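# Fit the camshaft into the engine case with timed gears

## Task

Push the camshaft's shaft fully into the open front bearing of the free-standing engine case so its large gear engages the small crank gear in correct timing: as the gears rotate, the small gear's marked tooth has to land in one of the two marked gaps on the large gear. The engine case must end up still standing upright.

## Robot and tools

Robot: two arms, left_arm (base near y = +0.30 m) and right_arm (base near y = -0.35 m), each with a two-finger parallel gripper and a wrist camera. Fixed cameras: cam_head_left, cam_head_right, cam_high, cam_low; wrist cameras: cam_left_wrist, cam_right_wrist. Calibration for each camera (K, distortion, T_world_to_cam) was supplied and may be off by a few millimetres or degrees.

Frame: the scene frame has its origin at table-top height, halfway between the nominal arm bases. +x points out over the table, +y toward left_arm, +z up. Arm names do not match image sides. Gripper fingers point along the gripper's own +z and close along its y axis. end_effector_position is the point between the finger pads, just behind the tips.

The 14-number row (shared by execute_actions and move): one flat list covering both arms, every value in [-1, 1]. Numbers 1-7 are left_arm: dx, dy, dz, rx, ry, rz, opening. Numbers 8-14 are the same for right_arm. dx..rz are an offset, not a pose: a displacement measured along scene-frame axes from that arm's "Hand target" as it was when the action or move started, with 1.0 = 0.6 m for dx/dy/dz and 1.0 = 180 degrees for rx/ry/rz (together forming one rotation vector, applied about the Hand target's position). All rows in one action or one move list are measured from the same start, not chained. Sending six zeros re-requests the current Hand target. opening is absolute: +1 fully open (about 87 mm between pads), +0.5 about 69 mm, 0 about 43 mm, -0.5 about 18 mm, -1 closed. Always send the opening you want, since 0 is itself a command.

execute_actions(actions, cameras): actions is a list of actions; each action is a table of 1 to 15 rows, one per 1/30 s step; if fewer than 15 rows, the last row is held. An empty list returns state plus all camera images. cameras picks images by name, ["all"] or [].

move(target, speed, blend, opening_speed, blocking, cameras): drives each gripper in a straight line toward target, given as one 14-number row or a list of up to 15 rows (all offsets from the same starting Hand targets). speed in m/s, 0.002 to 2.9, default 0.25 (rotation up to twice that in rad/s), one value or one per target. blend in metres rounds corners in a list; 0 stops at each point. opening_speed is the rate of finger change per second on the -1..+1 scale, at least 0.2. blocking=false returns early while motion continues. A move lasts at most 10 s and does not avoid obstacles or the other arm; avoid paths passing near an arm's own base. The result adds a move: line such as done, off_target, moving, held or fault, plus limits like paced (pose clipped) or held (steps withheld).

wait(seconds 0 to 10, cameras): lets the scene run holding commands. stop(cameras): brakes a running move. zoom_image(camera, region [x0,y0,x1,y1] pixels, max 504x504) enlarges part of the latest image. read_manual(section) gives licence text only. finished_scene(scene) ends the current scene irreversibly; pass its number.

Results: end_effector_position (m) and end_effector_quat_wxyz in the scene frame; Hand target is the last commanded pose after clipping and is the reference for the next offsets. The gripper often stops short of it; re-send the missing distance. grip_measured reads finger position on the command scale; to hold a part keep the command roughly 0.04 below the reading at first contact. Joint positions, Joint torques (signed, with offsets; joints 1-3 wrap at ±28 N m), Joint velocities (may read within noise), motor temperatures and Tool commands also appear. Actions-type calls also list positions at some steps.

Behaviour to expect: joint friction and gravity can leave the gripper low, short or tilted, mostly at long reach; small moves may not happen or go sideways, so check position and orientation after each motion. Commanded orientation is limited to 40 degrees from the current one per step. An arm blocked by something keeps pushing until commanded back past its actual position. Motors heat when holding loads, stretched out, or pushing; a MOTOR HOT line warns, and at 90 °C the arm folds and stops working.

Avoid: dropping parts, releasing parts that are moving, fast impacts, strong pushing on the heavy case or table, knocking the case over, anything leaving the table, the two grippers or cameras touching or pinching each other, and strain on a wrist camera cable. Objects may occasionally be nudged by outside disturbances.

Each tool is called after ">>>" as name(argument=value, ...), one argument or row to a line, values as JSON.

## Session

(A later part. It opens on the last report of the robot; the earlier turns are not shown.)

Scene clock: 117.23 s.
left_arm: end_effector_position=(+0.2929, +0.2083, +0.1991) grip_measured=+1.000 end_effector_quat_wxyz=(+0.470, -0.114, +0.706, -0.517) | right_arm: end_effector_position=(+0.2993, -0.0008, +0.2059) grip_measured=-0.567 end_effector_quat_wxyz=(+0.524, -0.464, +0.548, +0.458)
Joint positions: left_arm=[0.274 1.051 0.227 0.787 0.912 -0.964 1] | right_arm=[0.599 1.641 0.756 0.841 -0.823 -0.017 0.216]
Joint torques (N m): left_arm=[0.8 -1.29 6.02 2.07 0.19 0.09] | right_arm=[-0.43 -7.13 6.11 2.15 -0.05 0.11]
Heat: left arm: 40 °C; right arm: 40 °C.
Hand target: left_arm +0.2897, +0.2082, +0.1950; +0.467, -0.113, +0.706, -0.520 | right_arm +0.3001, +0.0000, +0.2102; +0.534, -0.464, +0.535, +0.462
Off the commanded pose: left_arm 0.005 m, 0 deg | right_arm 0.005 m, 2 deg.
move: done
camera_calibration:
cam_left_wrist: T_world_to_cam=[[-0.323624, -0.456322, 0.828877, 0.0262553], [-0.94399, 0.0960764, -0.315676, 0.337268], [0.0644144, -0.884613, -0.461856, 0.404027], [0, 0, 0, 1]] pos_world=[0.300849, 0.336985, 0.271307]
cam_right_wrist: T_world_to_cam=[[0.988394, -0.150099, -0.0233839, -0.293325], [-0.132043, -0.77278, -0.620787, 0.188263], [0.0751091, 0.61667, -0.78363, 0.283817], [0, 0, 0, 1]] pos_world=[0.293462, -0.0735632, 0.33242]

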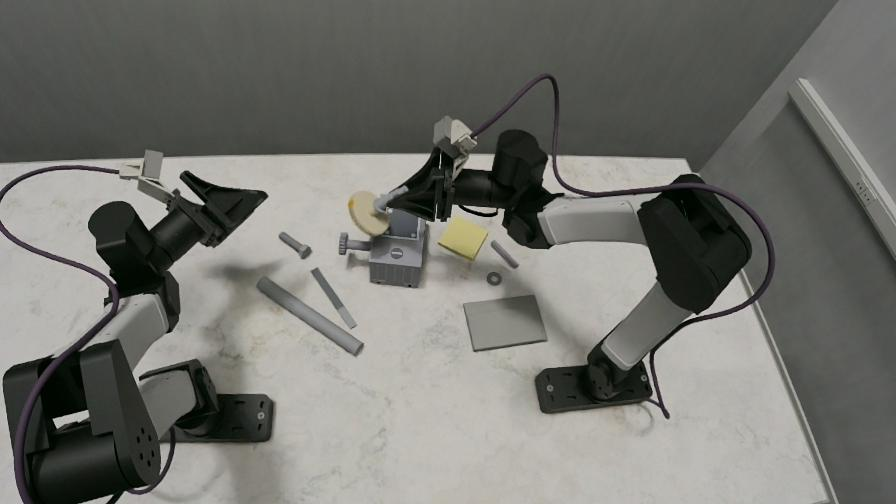

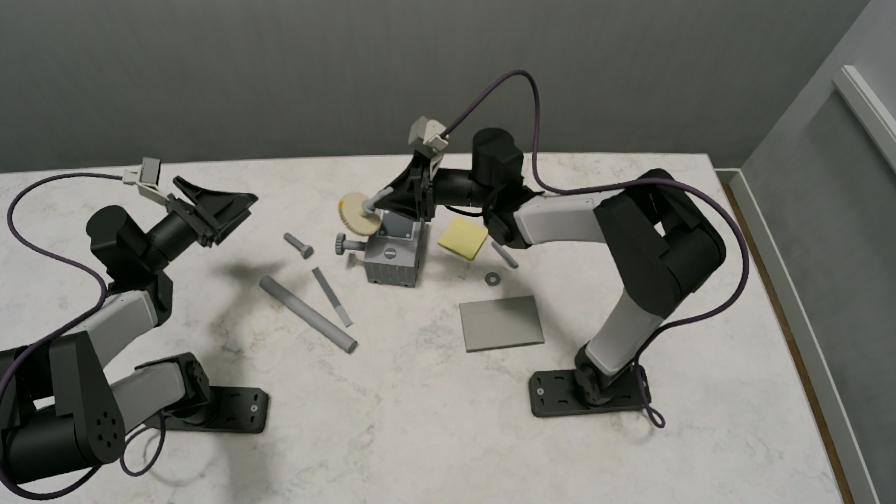

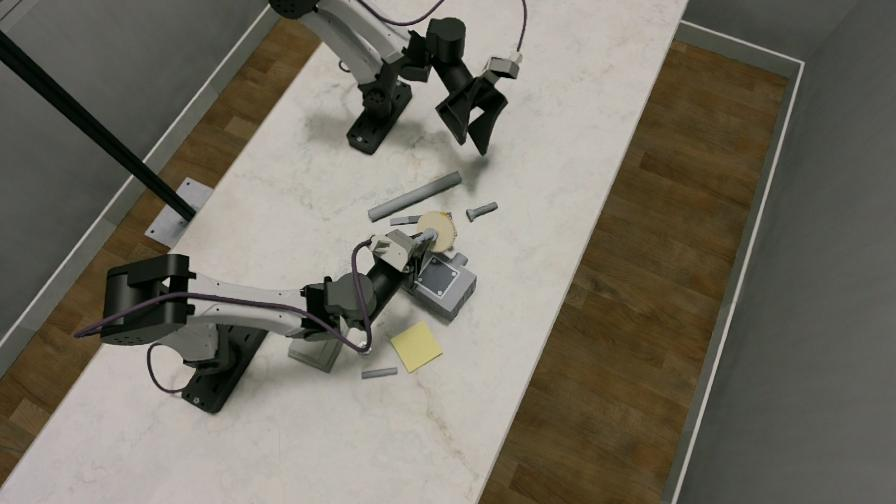

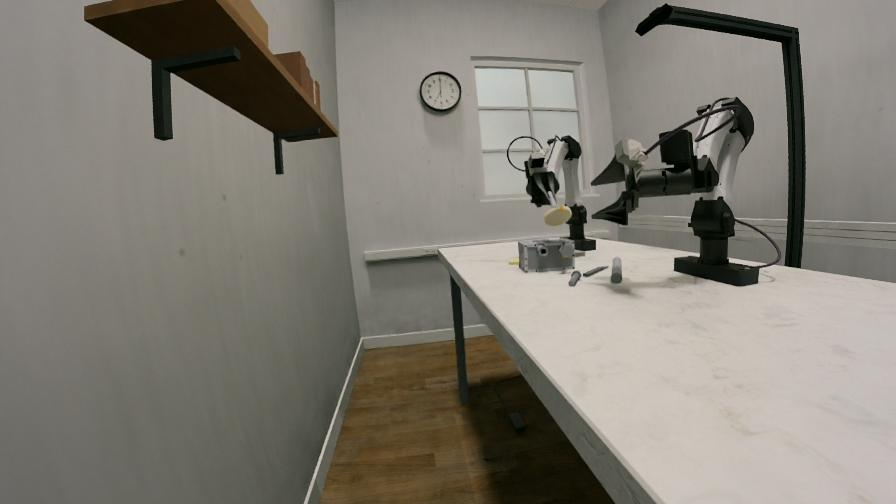

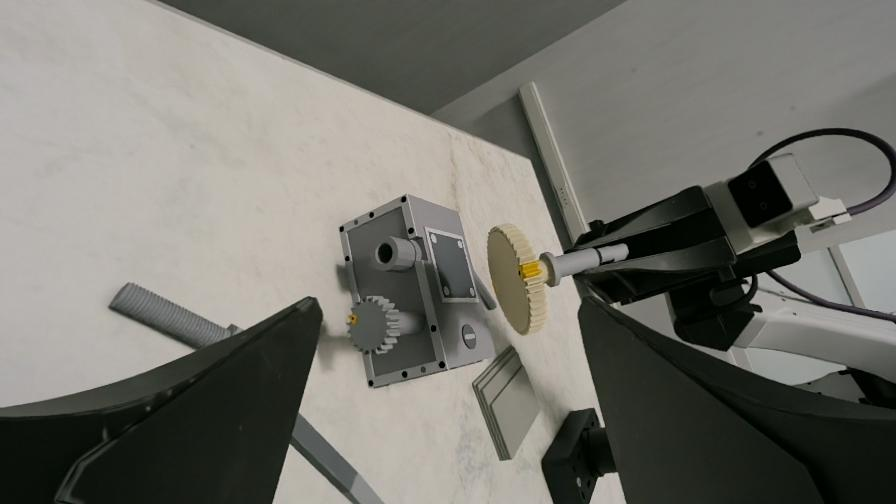

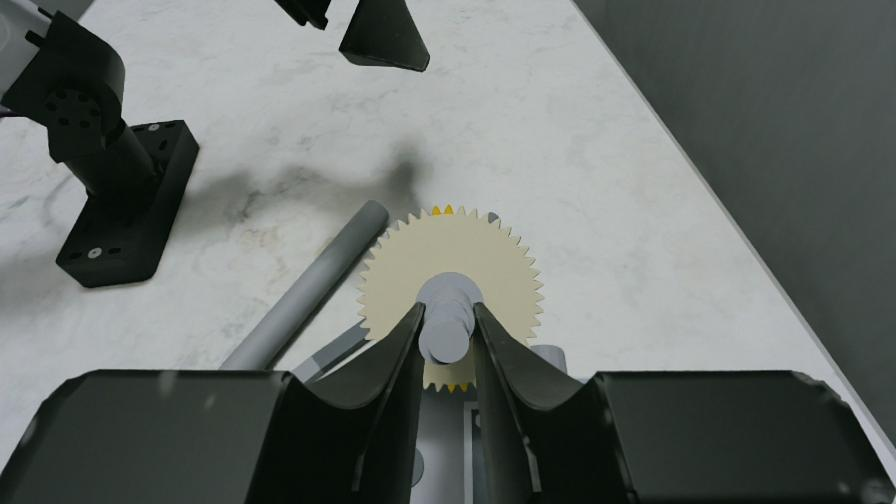

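>>> move(
  target=[-0.092,-0.153,0.07,-0.13,0.2154,0.0348,1,0,0,0,0.053,0.354,0,-0.85],
  speed=0.2,
  cameras=["all"],
)

>>> zoom_image(
  camera="cam_head_left",
  region=[250, 120, 450, 280],
)

>>> zoom_image(
  camera="cam_high",
  region=[370, 160, 490, 290],
)

Scene clock: 170.67 s.
left_arm: end_effector_position=(+0.2321, +0.1163, +0.2230) grip_measured=+1.000 end_effector_quat_wxyz=(+0.194, -0.406, +0.702, -0.552) | right_arm: end_effector_position=(+0.2930, -0.0030, +0.1966) grip_measured=-0.567 end_effector_quat_wxyz=(+0.193, -0.097, +0.714, +0.666)
Joint positions: left_arm=[-0.331 0.635 0.396 -0.1 0.325 -1.645 1] | right_arm=[0.526 1.807 0.793 0.953 -0.897 1.106 0.216]
Joint torques (N m): left_arm=[-0.5 -0.57 11.88 1.9 -0.1 0.04] | right_arm=[-0.58 -8.18 9.17 2.09 -0.06 0.13]
Heat: left arm: 39 °C; right arm: 37 °C.
Hand target: left_arm +0.2345, +0.1164, +0.2370; +0.203, -0.406, +0.695, -0.558 | right_arm +0.3002, +0.0000, +0.2102; +0.207, -0.107, +0.698, +0.677
Off the commanded pose: left_arm 0.014 m, 1 deg | right_arm 0.016 m, 3 deg.
move: off_target (left_arm, right_arm)
camera_calibration:
cam_left_wrist: T_world_to_cam=[[0.355292, -0.0811055, 0.93123, -0.279266], [-0.934043, 0.00809789, 0.35707, 0.154219], [-0.0365013, -0.996673, -0.0728789, 0.287348], [0, 0, 0, 1]] pos_world=[0.253757, 0.262493, 0.225935]
cam_right_wrist: T_world_to_cam=[[0.388018, -0.0933591, -0.916911, 0.0640855], [-0.698514, -0.678811, -0.226481, 0.268723], [-0.601265, 0.728354, -0.328604, 0.387322], [0, 0, 0, 1]] pos_world=[0.395723, -0.0937123, 0.246897]

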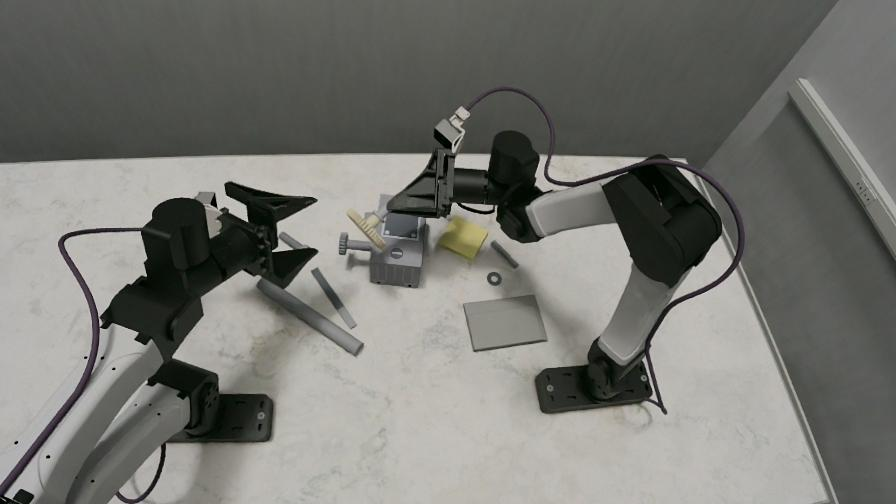

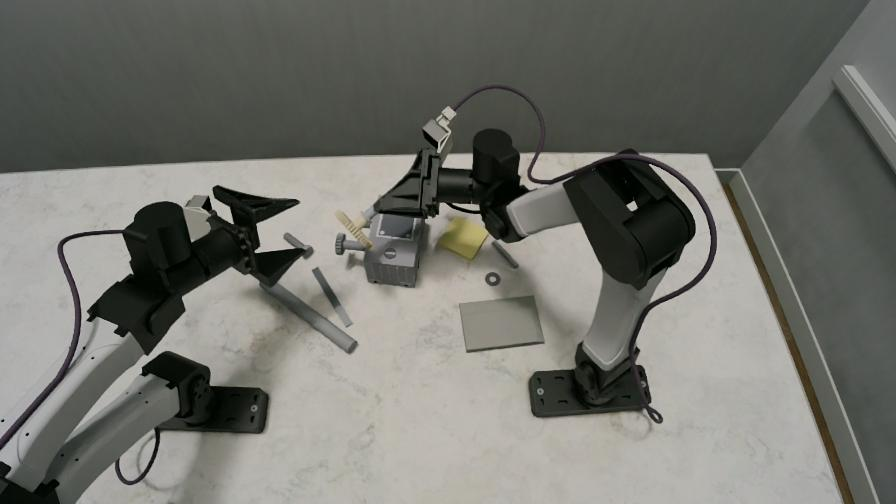

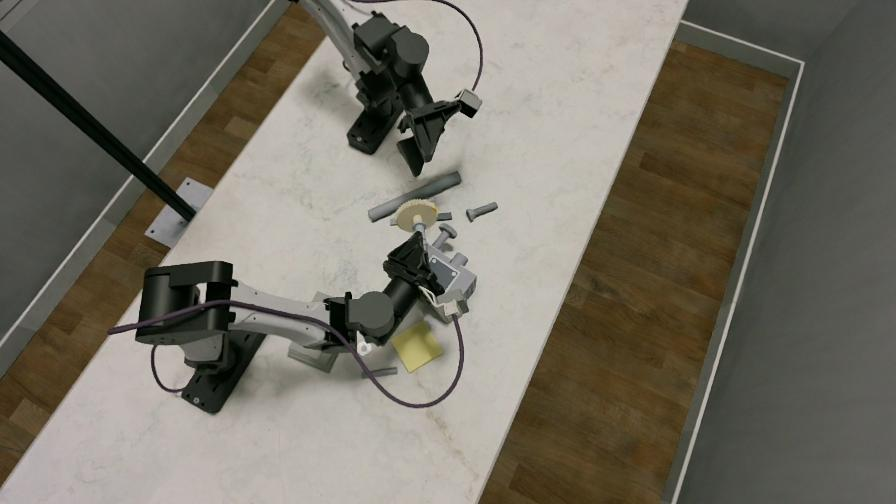

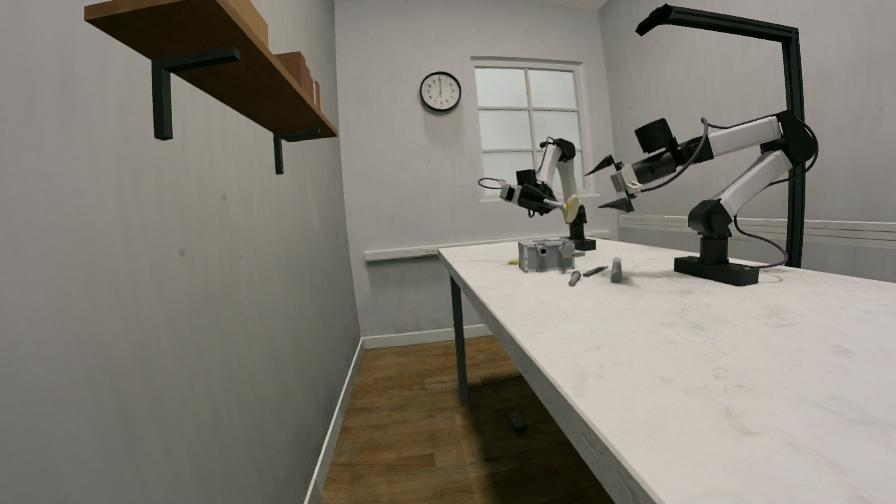

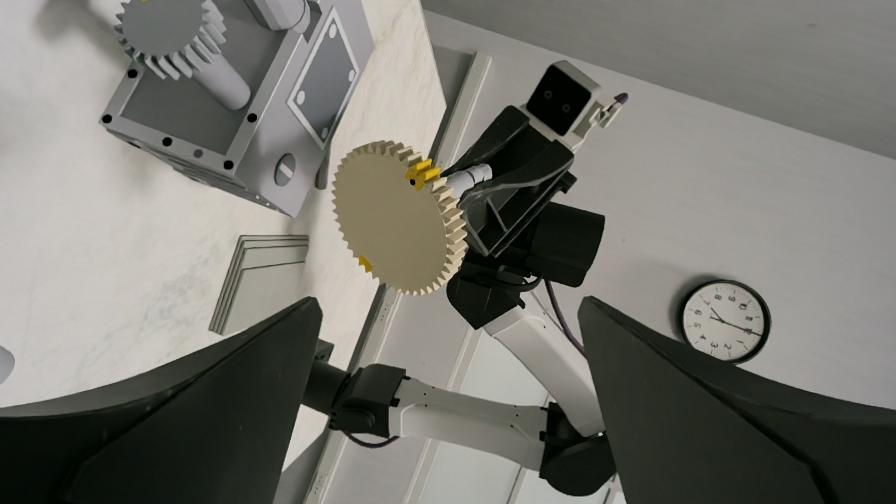

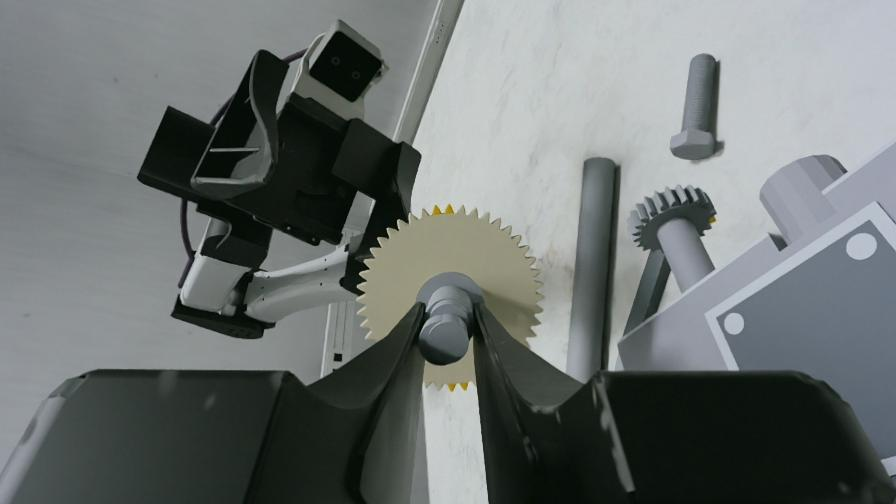

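Scaled by 2.520.

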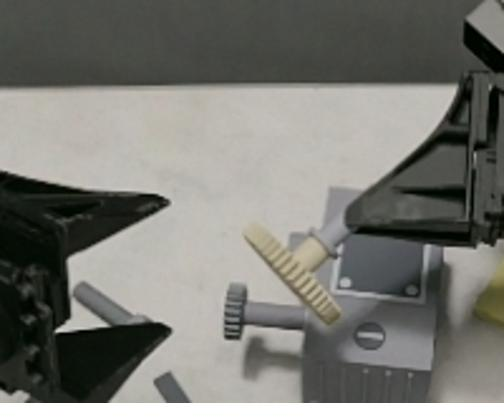

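Scaled by 3.877.

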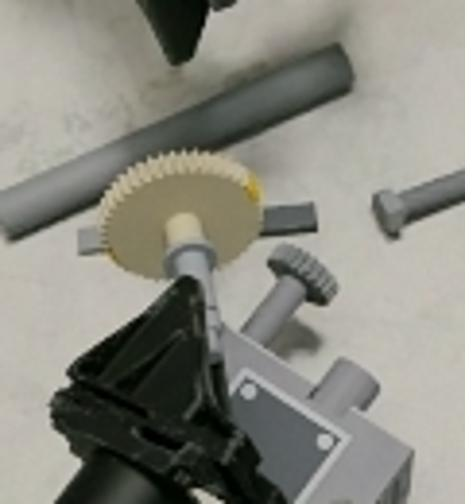

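>>> move(
  target=[0,0,0,0,0,0,1,0,0,0.015,0.121,-0.029,-0.279,-0.85],
  speed=0.25,
  cameras=["cam_head_left","cam_high","cam_left_wrist","cam_right_wrist"],
)

>>> zoom_image(
  camera="cam_head_left",
  region=[250, 120, 450, 280],
)

>>> zoom_image(
  camera="cam_high",
  region=[370, 160, 490, 290],
)

Scene clock: 195.37 s.
left_arm: end_effector_position=(+0.2321, +0.1164, +0.2229) grip_measured=+1.000 end_effector_quat_wxyz=(+0.194, -0.406, +0.702, -0.552) | right_arm: end_effector_position=(+0.2999, -0.0007, +0.1938) grip_measured=-0.567 end_effector_quat_wxyz=(+0.482, +0.215, +0.623, +0.578)
Joint positions: left_arm=[-0.331 0.635 0.396 -0.101 0.324 -1.645 1] | right_arm=[0.968 1.825 0.481 1.489 0.42 1.148 0.216]
Joint torques (N m): left_arm=[-0.47 -0.55 11.86 1.89 -0.1 0.06] | right_arm=[0.34 -7.61 5.86 2.55 0.2 -0.12]
Motor temperatures (°C): left_arm=[20 26 41 34 22 22 22] | right_arm=[22 38 31 34 19 22 21]
Heat: left arm: 41 °C; right arm: 38 °C.
Hand target: left_arm +0.2345, +0.1164, +0.2370; +0.203, -0.405, +0.695, -0.558 | right_arm +0.3001, -0.0001, +0.2193; +0.519, +0.208, +0.531, +0.637
Off the commanded pose: left_arm 0.014 m, 1 deg | right_arm 0.025 m, 13 deg.
joint sent to its limit (right arm) — joint 4 (wrist pitch), upper limit. The joint targets are off in orientation, not in position.
move: off_target (left_arm, right_arm)
camera_calibration:
cam_left_wrist: T_world_to_cam=[[0.355914, -0.0808237, 0.931017, -0.279347], [-0.933825, 0.00761641, 0.357649, 0.154193], [-0.0359975, -0.996699, -0.0727644, 0.287294], [0, 0, 0, 1]] pos_world=[0.253755, 0.262593, 0.225835]
cam_right_wrist: T_world_to_cam=[[0.2854, -0.233703, -0.929478, 0.0922258], [-0.936032, 0.140372, -0.322706, 0.364942], [0.20589, 0.962122, -0.178692, 0.117913], [0, 0, 0, 1]] pos_world=[0.290999, -0.14312, 0.224561]
Images, in order (width x height): cam_head_left 896x504, cam_high 896x504, cam_left_wrist 896x504, cam_right_wrist 896x504.

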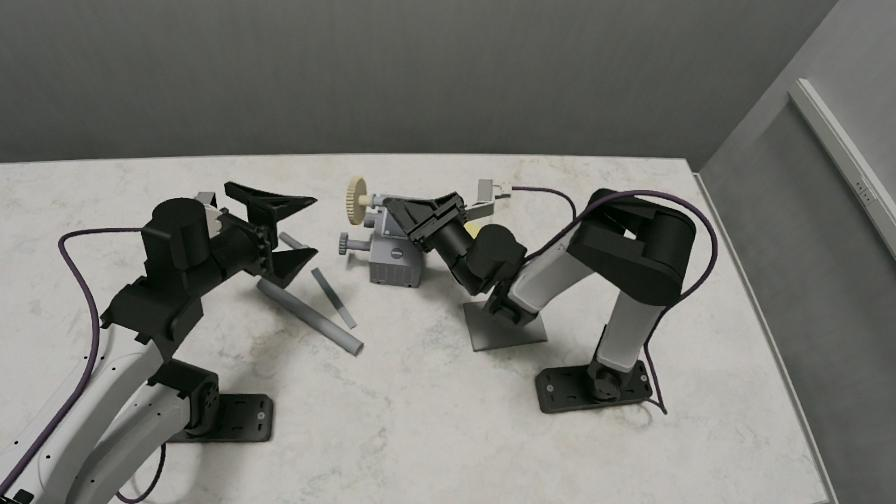

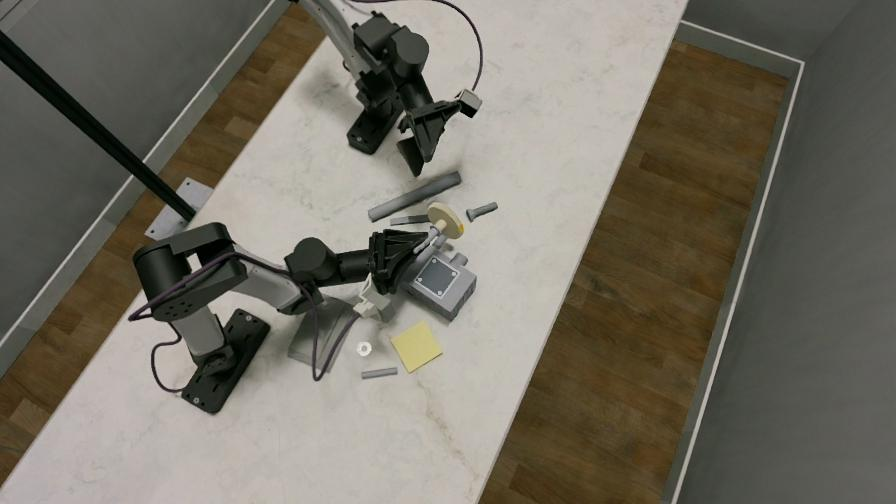

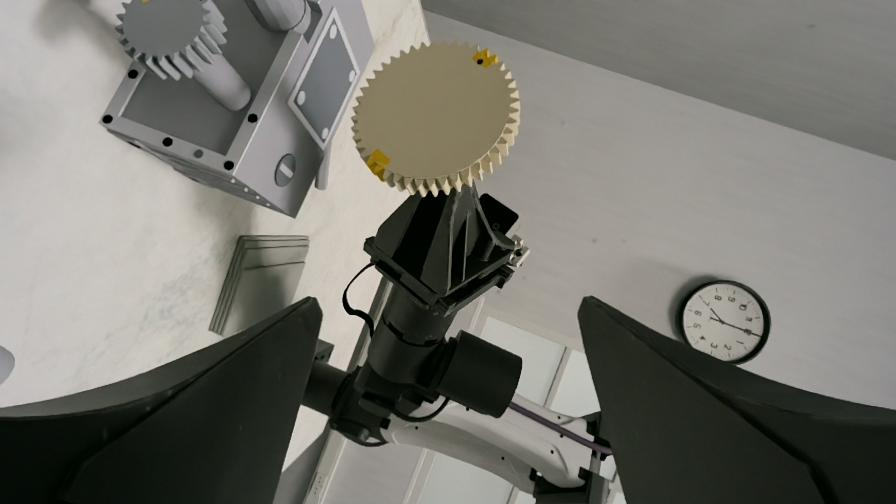

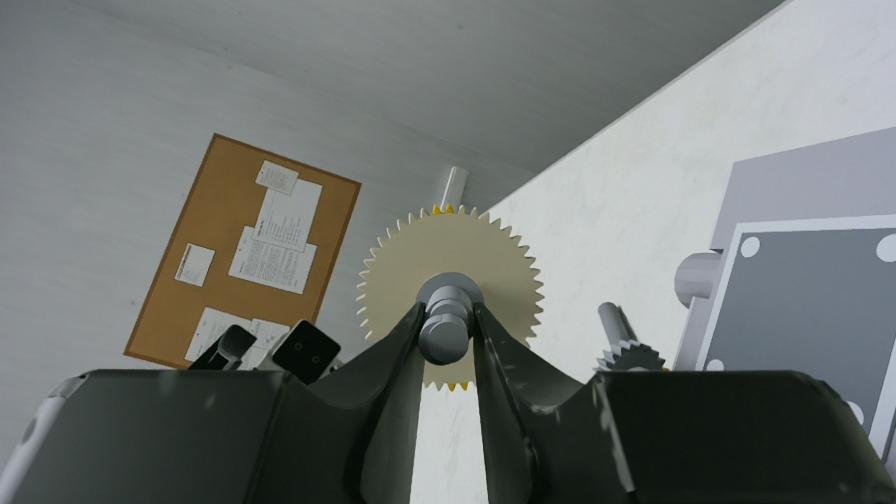

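Scaled by 2.520.

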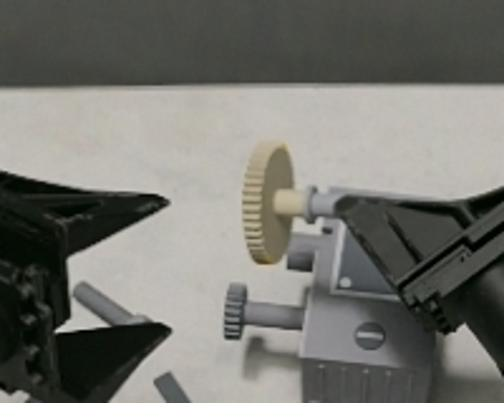

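Scaled by 3.877.

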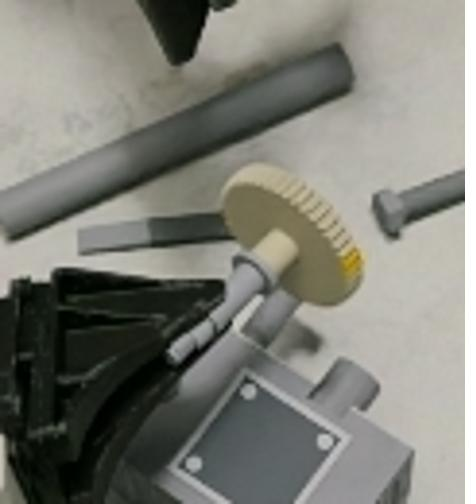

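>>> move(
  target=[0,0,0,0,0,0,1,0,0,0,0.067,0,0,-0.85],
  cameras=["cam_head_left","cam_high","cam_left_wrist","cam_right_wrist"],
)

>>> zoom_image(
  camera="cam_head_left",
  region=[250, 120, 450, 280],
)

>>> zoom_image(
  camera="cam_high",
  region=[370, 160, 490, 290],
)

Scene clock: 210.47 s.
left_arm: end_effector_position=(+0.2321, +0.1164, +0.2229) grip_measured=+1.000 end_effector_quat_wxyz=(+0.194, -0.406, +0.702, -0.552) | right_arm: end_effector_position=(+0.2988, -0.0021, +0.1939) grip_measured=-0.567 end_effector_quat_wxyz=(+0.452, +0.281, +0.602, +0.595)
Joint positions: left_arm=[-0.331 0.635 0.396 -0.101 0.324 -1.645 1] | right_arm=[0.999 1.838 0.481 1.49 0.51 1.291 0.216]
Joint torques (N m): left_arm=[-0.44 -0.51 11.92 1.89 -0.08 0.05] | right_arm=[0.28 -6.87 6.53 2.52 0.18 0.13]
Heat: left arm: 43 °C; right arm: 38 °C.
Hand target: left_arm +0.2345, +0.1164, +0.2370; +0.203, -0.405, +0.695, -0.558 | right_arm +0.3000, +0.0000, +0.2192; +0.494, +0.261, +0.461, +0.689
Off the commanded pose: left_arm 0.014 m, 1 deg | right_arm 0.025 m, 20 deg.
joint sent to its limit (right arm) — joint 4 (wrist pitch), upper limit. The joint targets are off in orientation, not in position.
move: off_target (left_arm, right_arm)
camera_calibration:
cam_left_wrist: T_world_to_cam=[[0.355914, -0.0808237, 0.931017, -0.279347], [-0.933825, 0.00761641, 0.357649, 0.154193], [-0.0359975, -0.996699, -0.0727644, 0.287294], [0, 0, 0, 1]] pos_world=[0.253755, 0.262593, 0.225835]
cam_right_wrist: T_world_to_cam=[[0.196149, -0.128427, -0.972128, 0.127381], [-0.952272, 0.211519, -0.220086, 0.349254], [0.233889, 0.968899, -0.080808, 0.0922712], [0, 0, 0, 1]] pos_world=[0.286018, -0.146916, 0.208153]
Images, in order (width x height): cam_head_left 896x504, cam_high 896x504, cam_left_wrist 896x504, cam_right_wrist 896x504.

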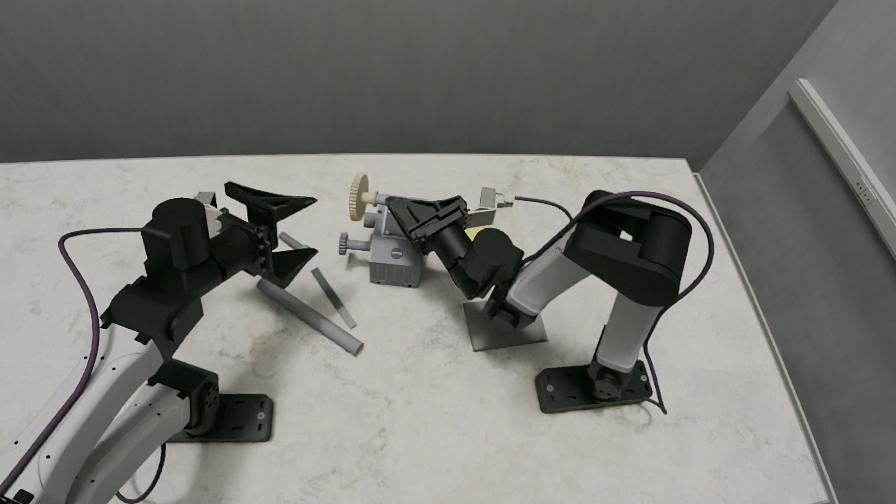

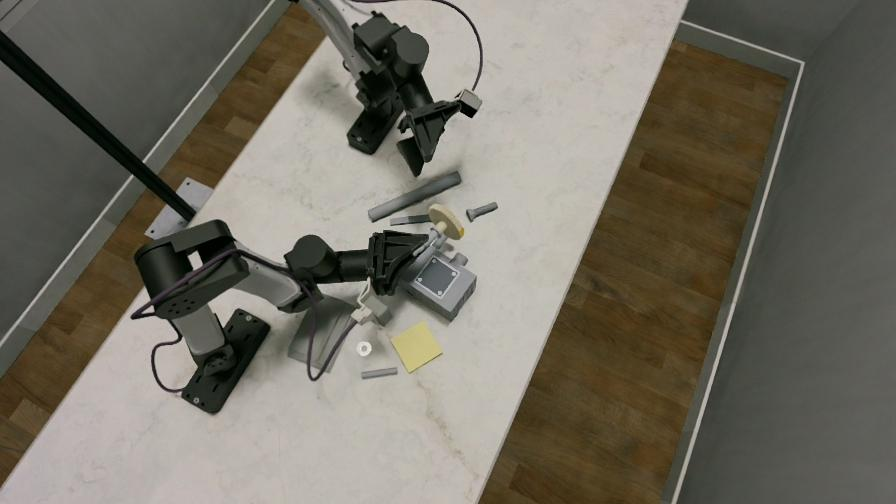

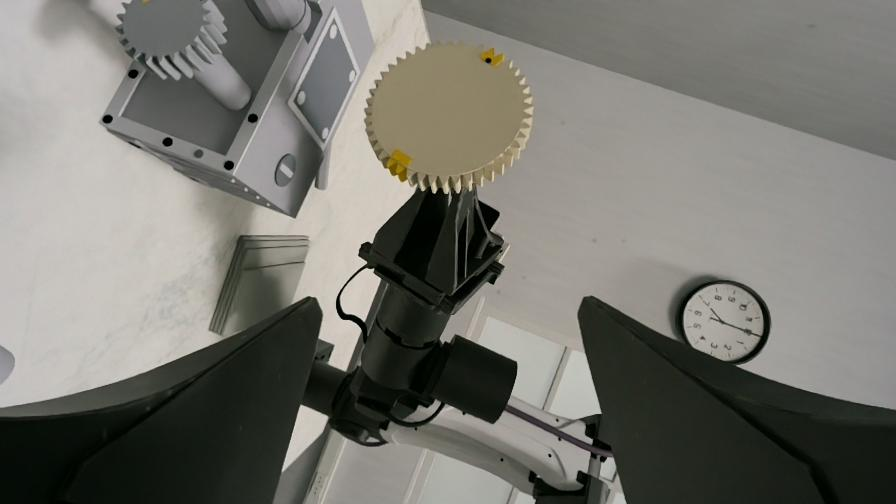

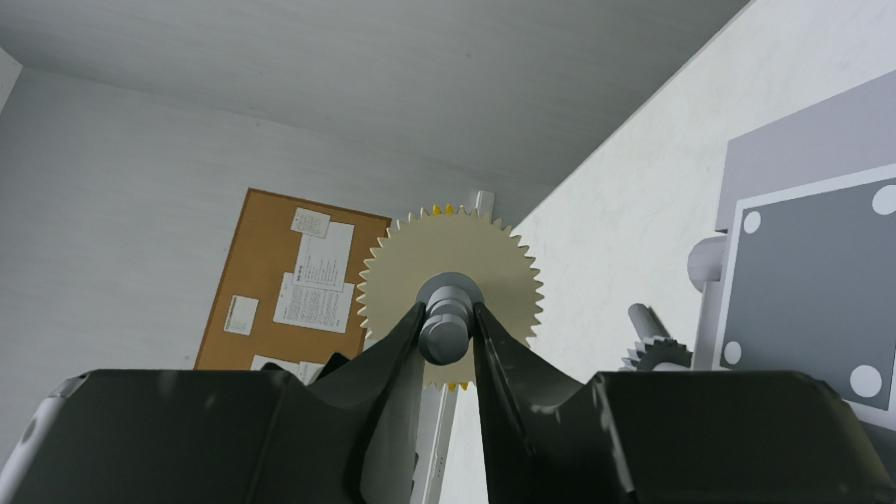

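Scaled by 2.520.

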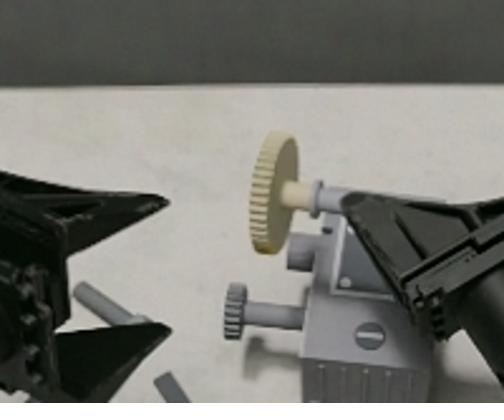

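Scaled by 3.877.

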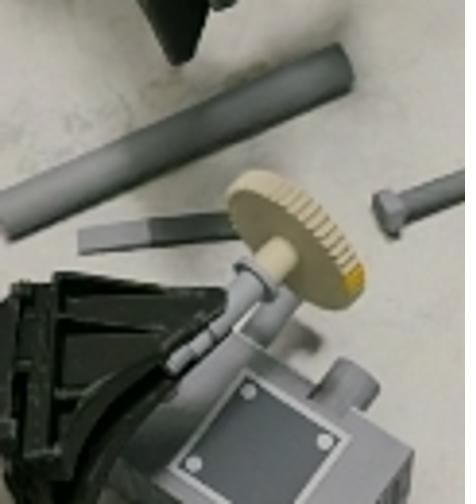

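>>> move(
  target=[
    [0.119,-0.099,-0.057,0,0,0,1,0,0,0,0,0,0,-0.85],
  ],
  speed=0.06,
  cameras=["cam_head_left","cam_high","cam_left_wrist"],
)

>>> zoom_image(
  camera="cam_head_left",
  region=[280, 130, 440, 260],
)

>>> zoom_image(
  camera="cam_high",
  region=[370, 160, 490, 290],
)

Scene clock: 219.87 s.
left_arm: end_effector_position=(+0.2968, +0.0611, +0.1871) grip_measured=+1.000 end_effector_quat_wxyz=(+0.190, -0.409, +0.707, -0.545) | right_arm: end_effector_position=(+0.2999, -0.0037, +0.1939) grip_measured=-0.567 end_effector_quat_wxyz=(+0.455, +0.286, +0.600, +0.592)
Joint positions: left_arm=[-0.465 1.187 0.451 0.388 0.2 -1.689 1] | right_arm=[1.001 1.838 0.481 1.49 0.525 1.293 0.216]
Joint torques (N m): left_arm=[-0.55 -2.56 11.19 2.23 -0.16 0.06] | right_arm=[0.25 -6.86 6.6 2.51 0.09 0.13]
Motor temperatures (°C): left_arm=[20 26 43 34 22 22 22] | right_arm=[22 37 31 39 19 22 21]
Heat: left arm: 43 °C; right arm: 39 °C.
Hand target: left_arm +0.3059, +0.0569, +0.2027; +0.203, -0.406, +0.695, -0.558 | right_arm +0.3001, +0.0000, +0.2192; +0.494, +0.261, +0.461, +0.689
Off the commanded pose: left_arm 0.019 m, 3 deg | right_arm 0.026 m, 20 deg.
joint sent to its limit (right arm) — joint 4 (wrist pitch), upper limit. The joint targets are off in orientation, not in position.
move: off_target (left_arm, right_arm)
camera_calibration:
cam_left_wrist: T_world_to_cam=[[0.371028, -0.09108, 0.924144, -0.276049], [-0.927778, 0.00606582, 0.373084, 0.223156], [-0.0395862, -0.995825, -0.0822514, 0.234675], [0, 0, 0, 1]] pos_world=[0.31875, 0.207199, 0.191156]
Images, in order (width x height): cam_head_left 896x504, cam_high 896x504, cam_left_wrist 896x504.

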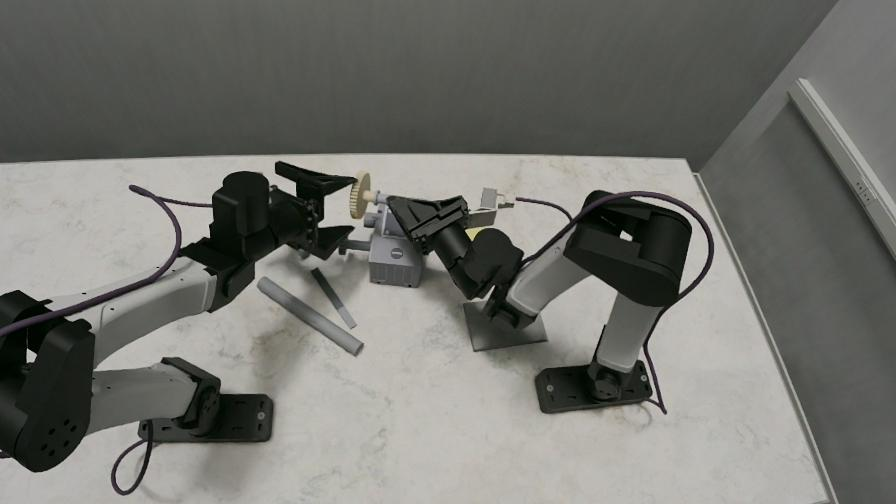

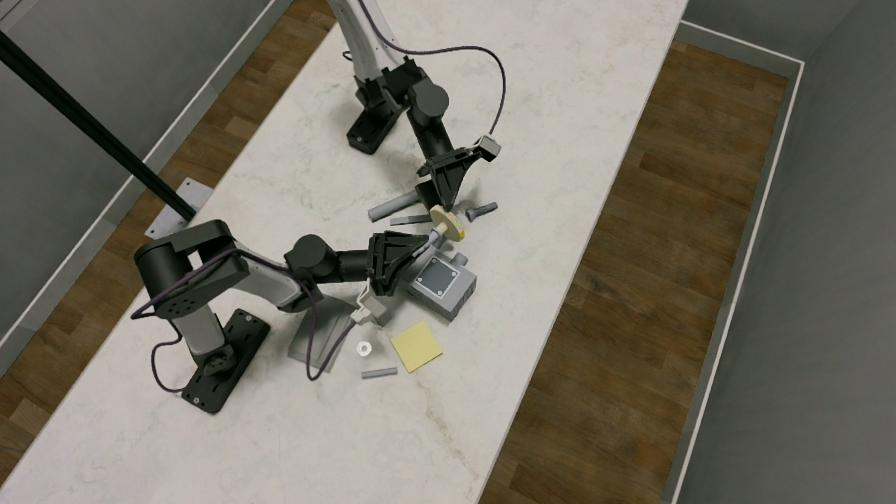

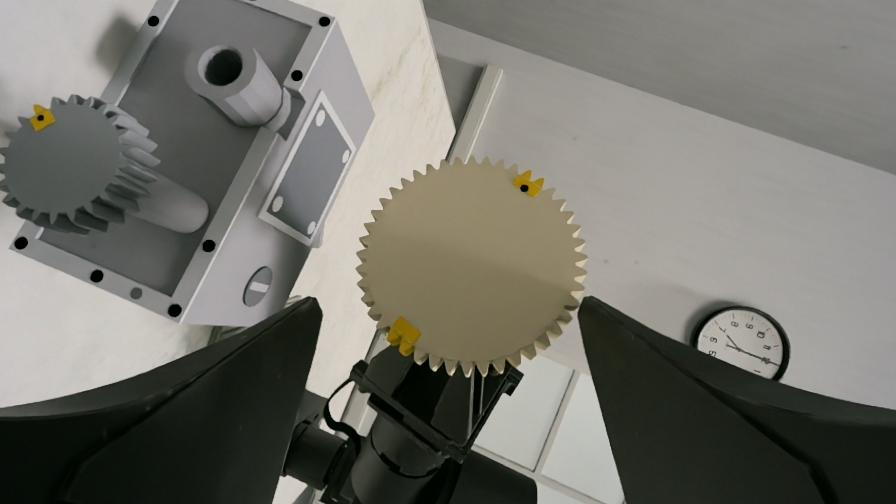

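Scaled by 3.150.

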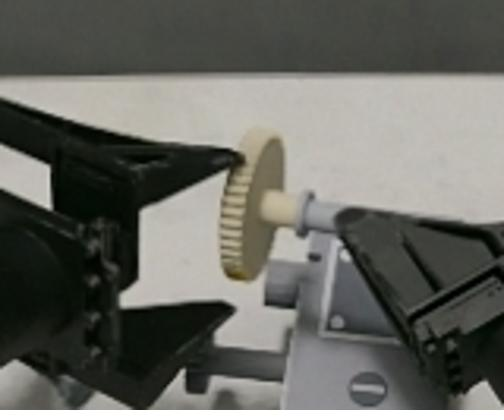

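Scaled by 3.877.

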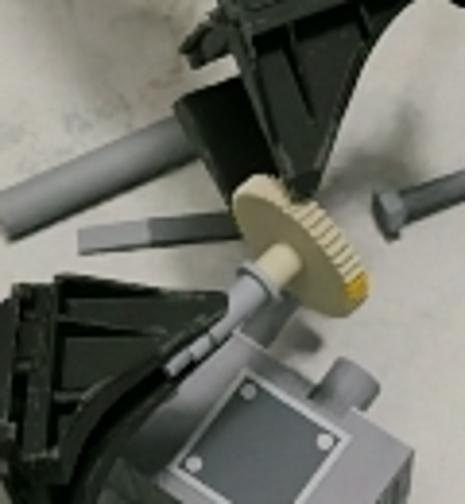

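>>> move(
  target=[
    [-0.035,0.032,0.027,0,0,0,1,0,0,0,0,0,0,-0.85],
    [-0.018,0.03,0.02,0,0,0,1,0,0,0,0,0,0,-0.85],
    [0.014,0.012,0.012,0,0,0,1,0,0,0,0,0,0,-0.85],
  ],
  speed=0.05,
  cameras=["cam_head_left","cam_high","cam_left_wrist"],
)

>>> zoom_image(
  camera="cam_head_left",
  region=[280, 130, 440, 260],
)

>>> zoom_image(
  camera="cam_high",
  region=[370, 160, 490, 290],
)

Scene clock: 238.03 s.
left_arm: end_effector_position=(+0.3082, +0.0689, +0.1946) grip_measured=+1.000 end_effector_quat_wxyz=(+0.196, -0.418, +0.701, -0.543) | right_arm: end_effector_position=(+0.2999, -0.0037, +0.1939) grip_measured=-0.567 end_effector_quat_wxyz=(+0.455, +0.286, +0.600, +0.592)
Joint positions: left_arm=[-0.426 1.19 0.487 0.355 0.212 -1.685 1] | right_arm=[1.001 1.838 0.481 1.49 0.525 1.293 0.216]
Joint torques (N m): left_arm=[0.24 -2.67 11.12 2.19 0.13 0.17] | right_arm=[0.23 -6.82 6.63 2.52 0.08 0.14]
Heat: left arm: 45 °C; right arm: 40 °C.
Hand target: left_arm +0.3144, +0.0642, +0.2102; +0.203, -0.405, +0.695, -0.558 | right_arm +0.3001, +0.0000, +0.2192; +0.494, +0.261, +0.461, +0.689
Off the commanded pose: left_arm 0.017 m, 2 deg | right_arm 0.026 m, 20 deg.
joint sent to its limit (right arm) — joint 4 (wrist pitch), upper limit. The joint targets are off in orientation, not in position.
move: off_target (left_arm, right_arm)
camera_calibration:
cam_left_wrist: T_world_to_cam=[[0.374077, -0.0808092, 0.92387, -0.28815], [-0.927289, -0.0173667, 0.373942, 0.232235], [-0.0141734, -0.996578, -0.08143, 0.235567], [0, 0, 0, 1]] pos_world=[0.326478, 0.215509, 0.198553]
Images, in order (width x height): cam_head_left 896x504, cam_high 896x504, cam_left_wrist 896x504.

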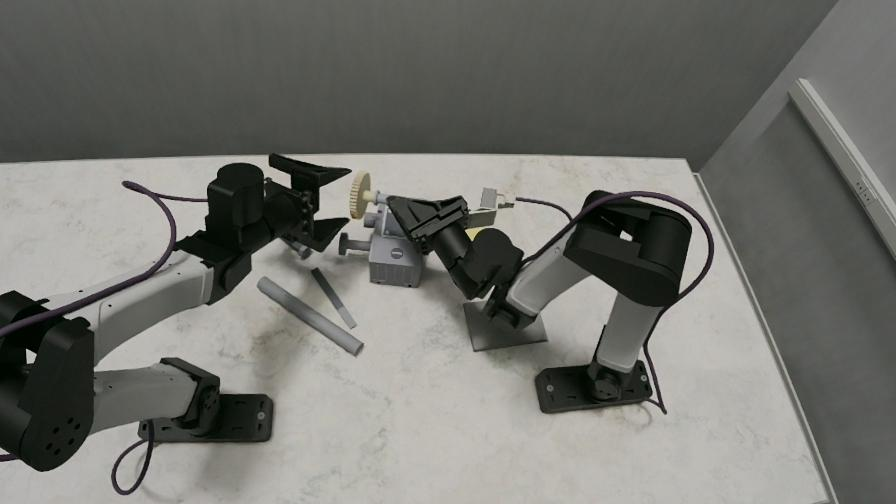

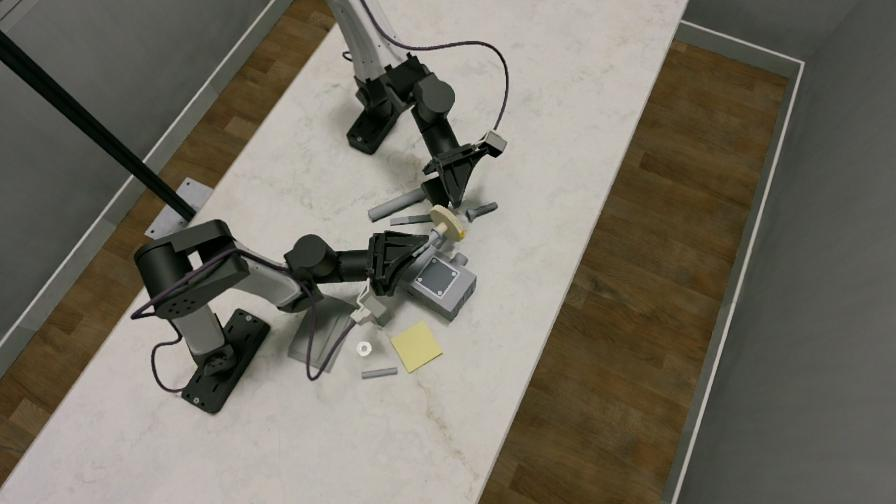

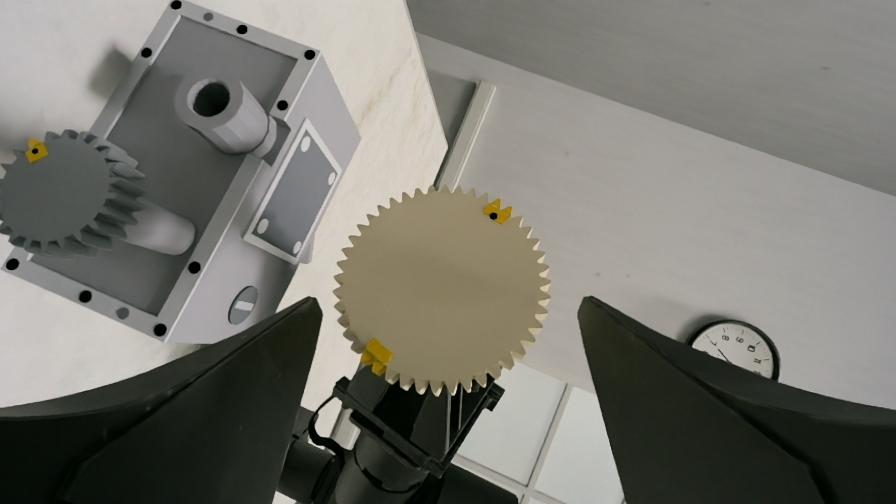

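Scaled by 3.150.

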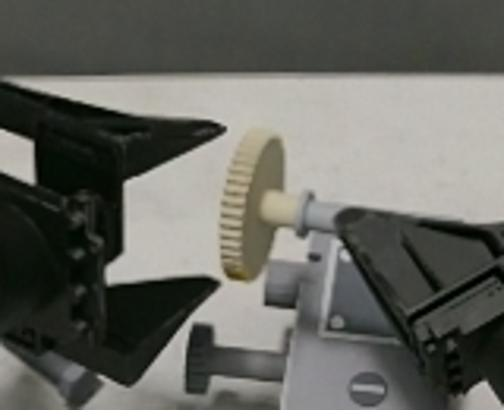

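Scaled by 3.877.

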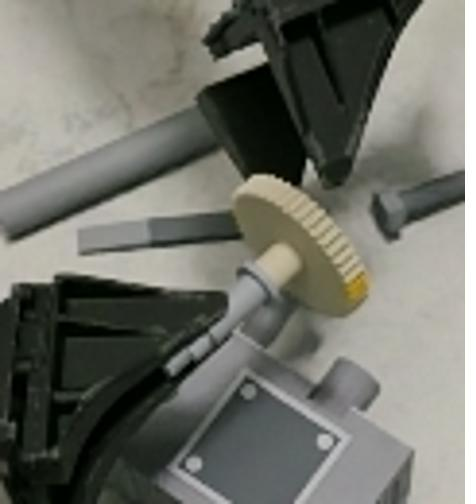

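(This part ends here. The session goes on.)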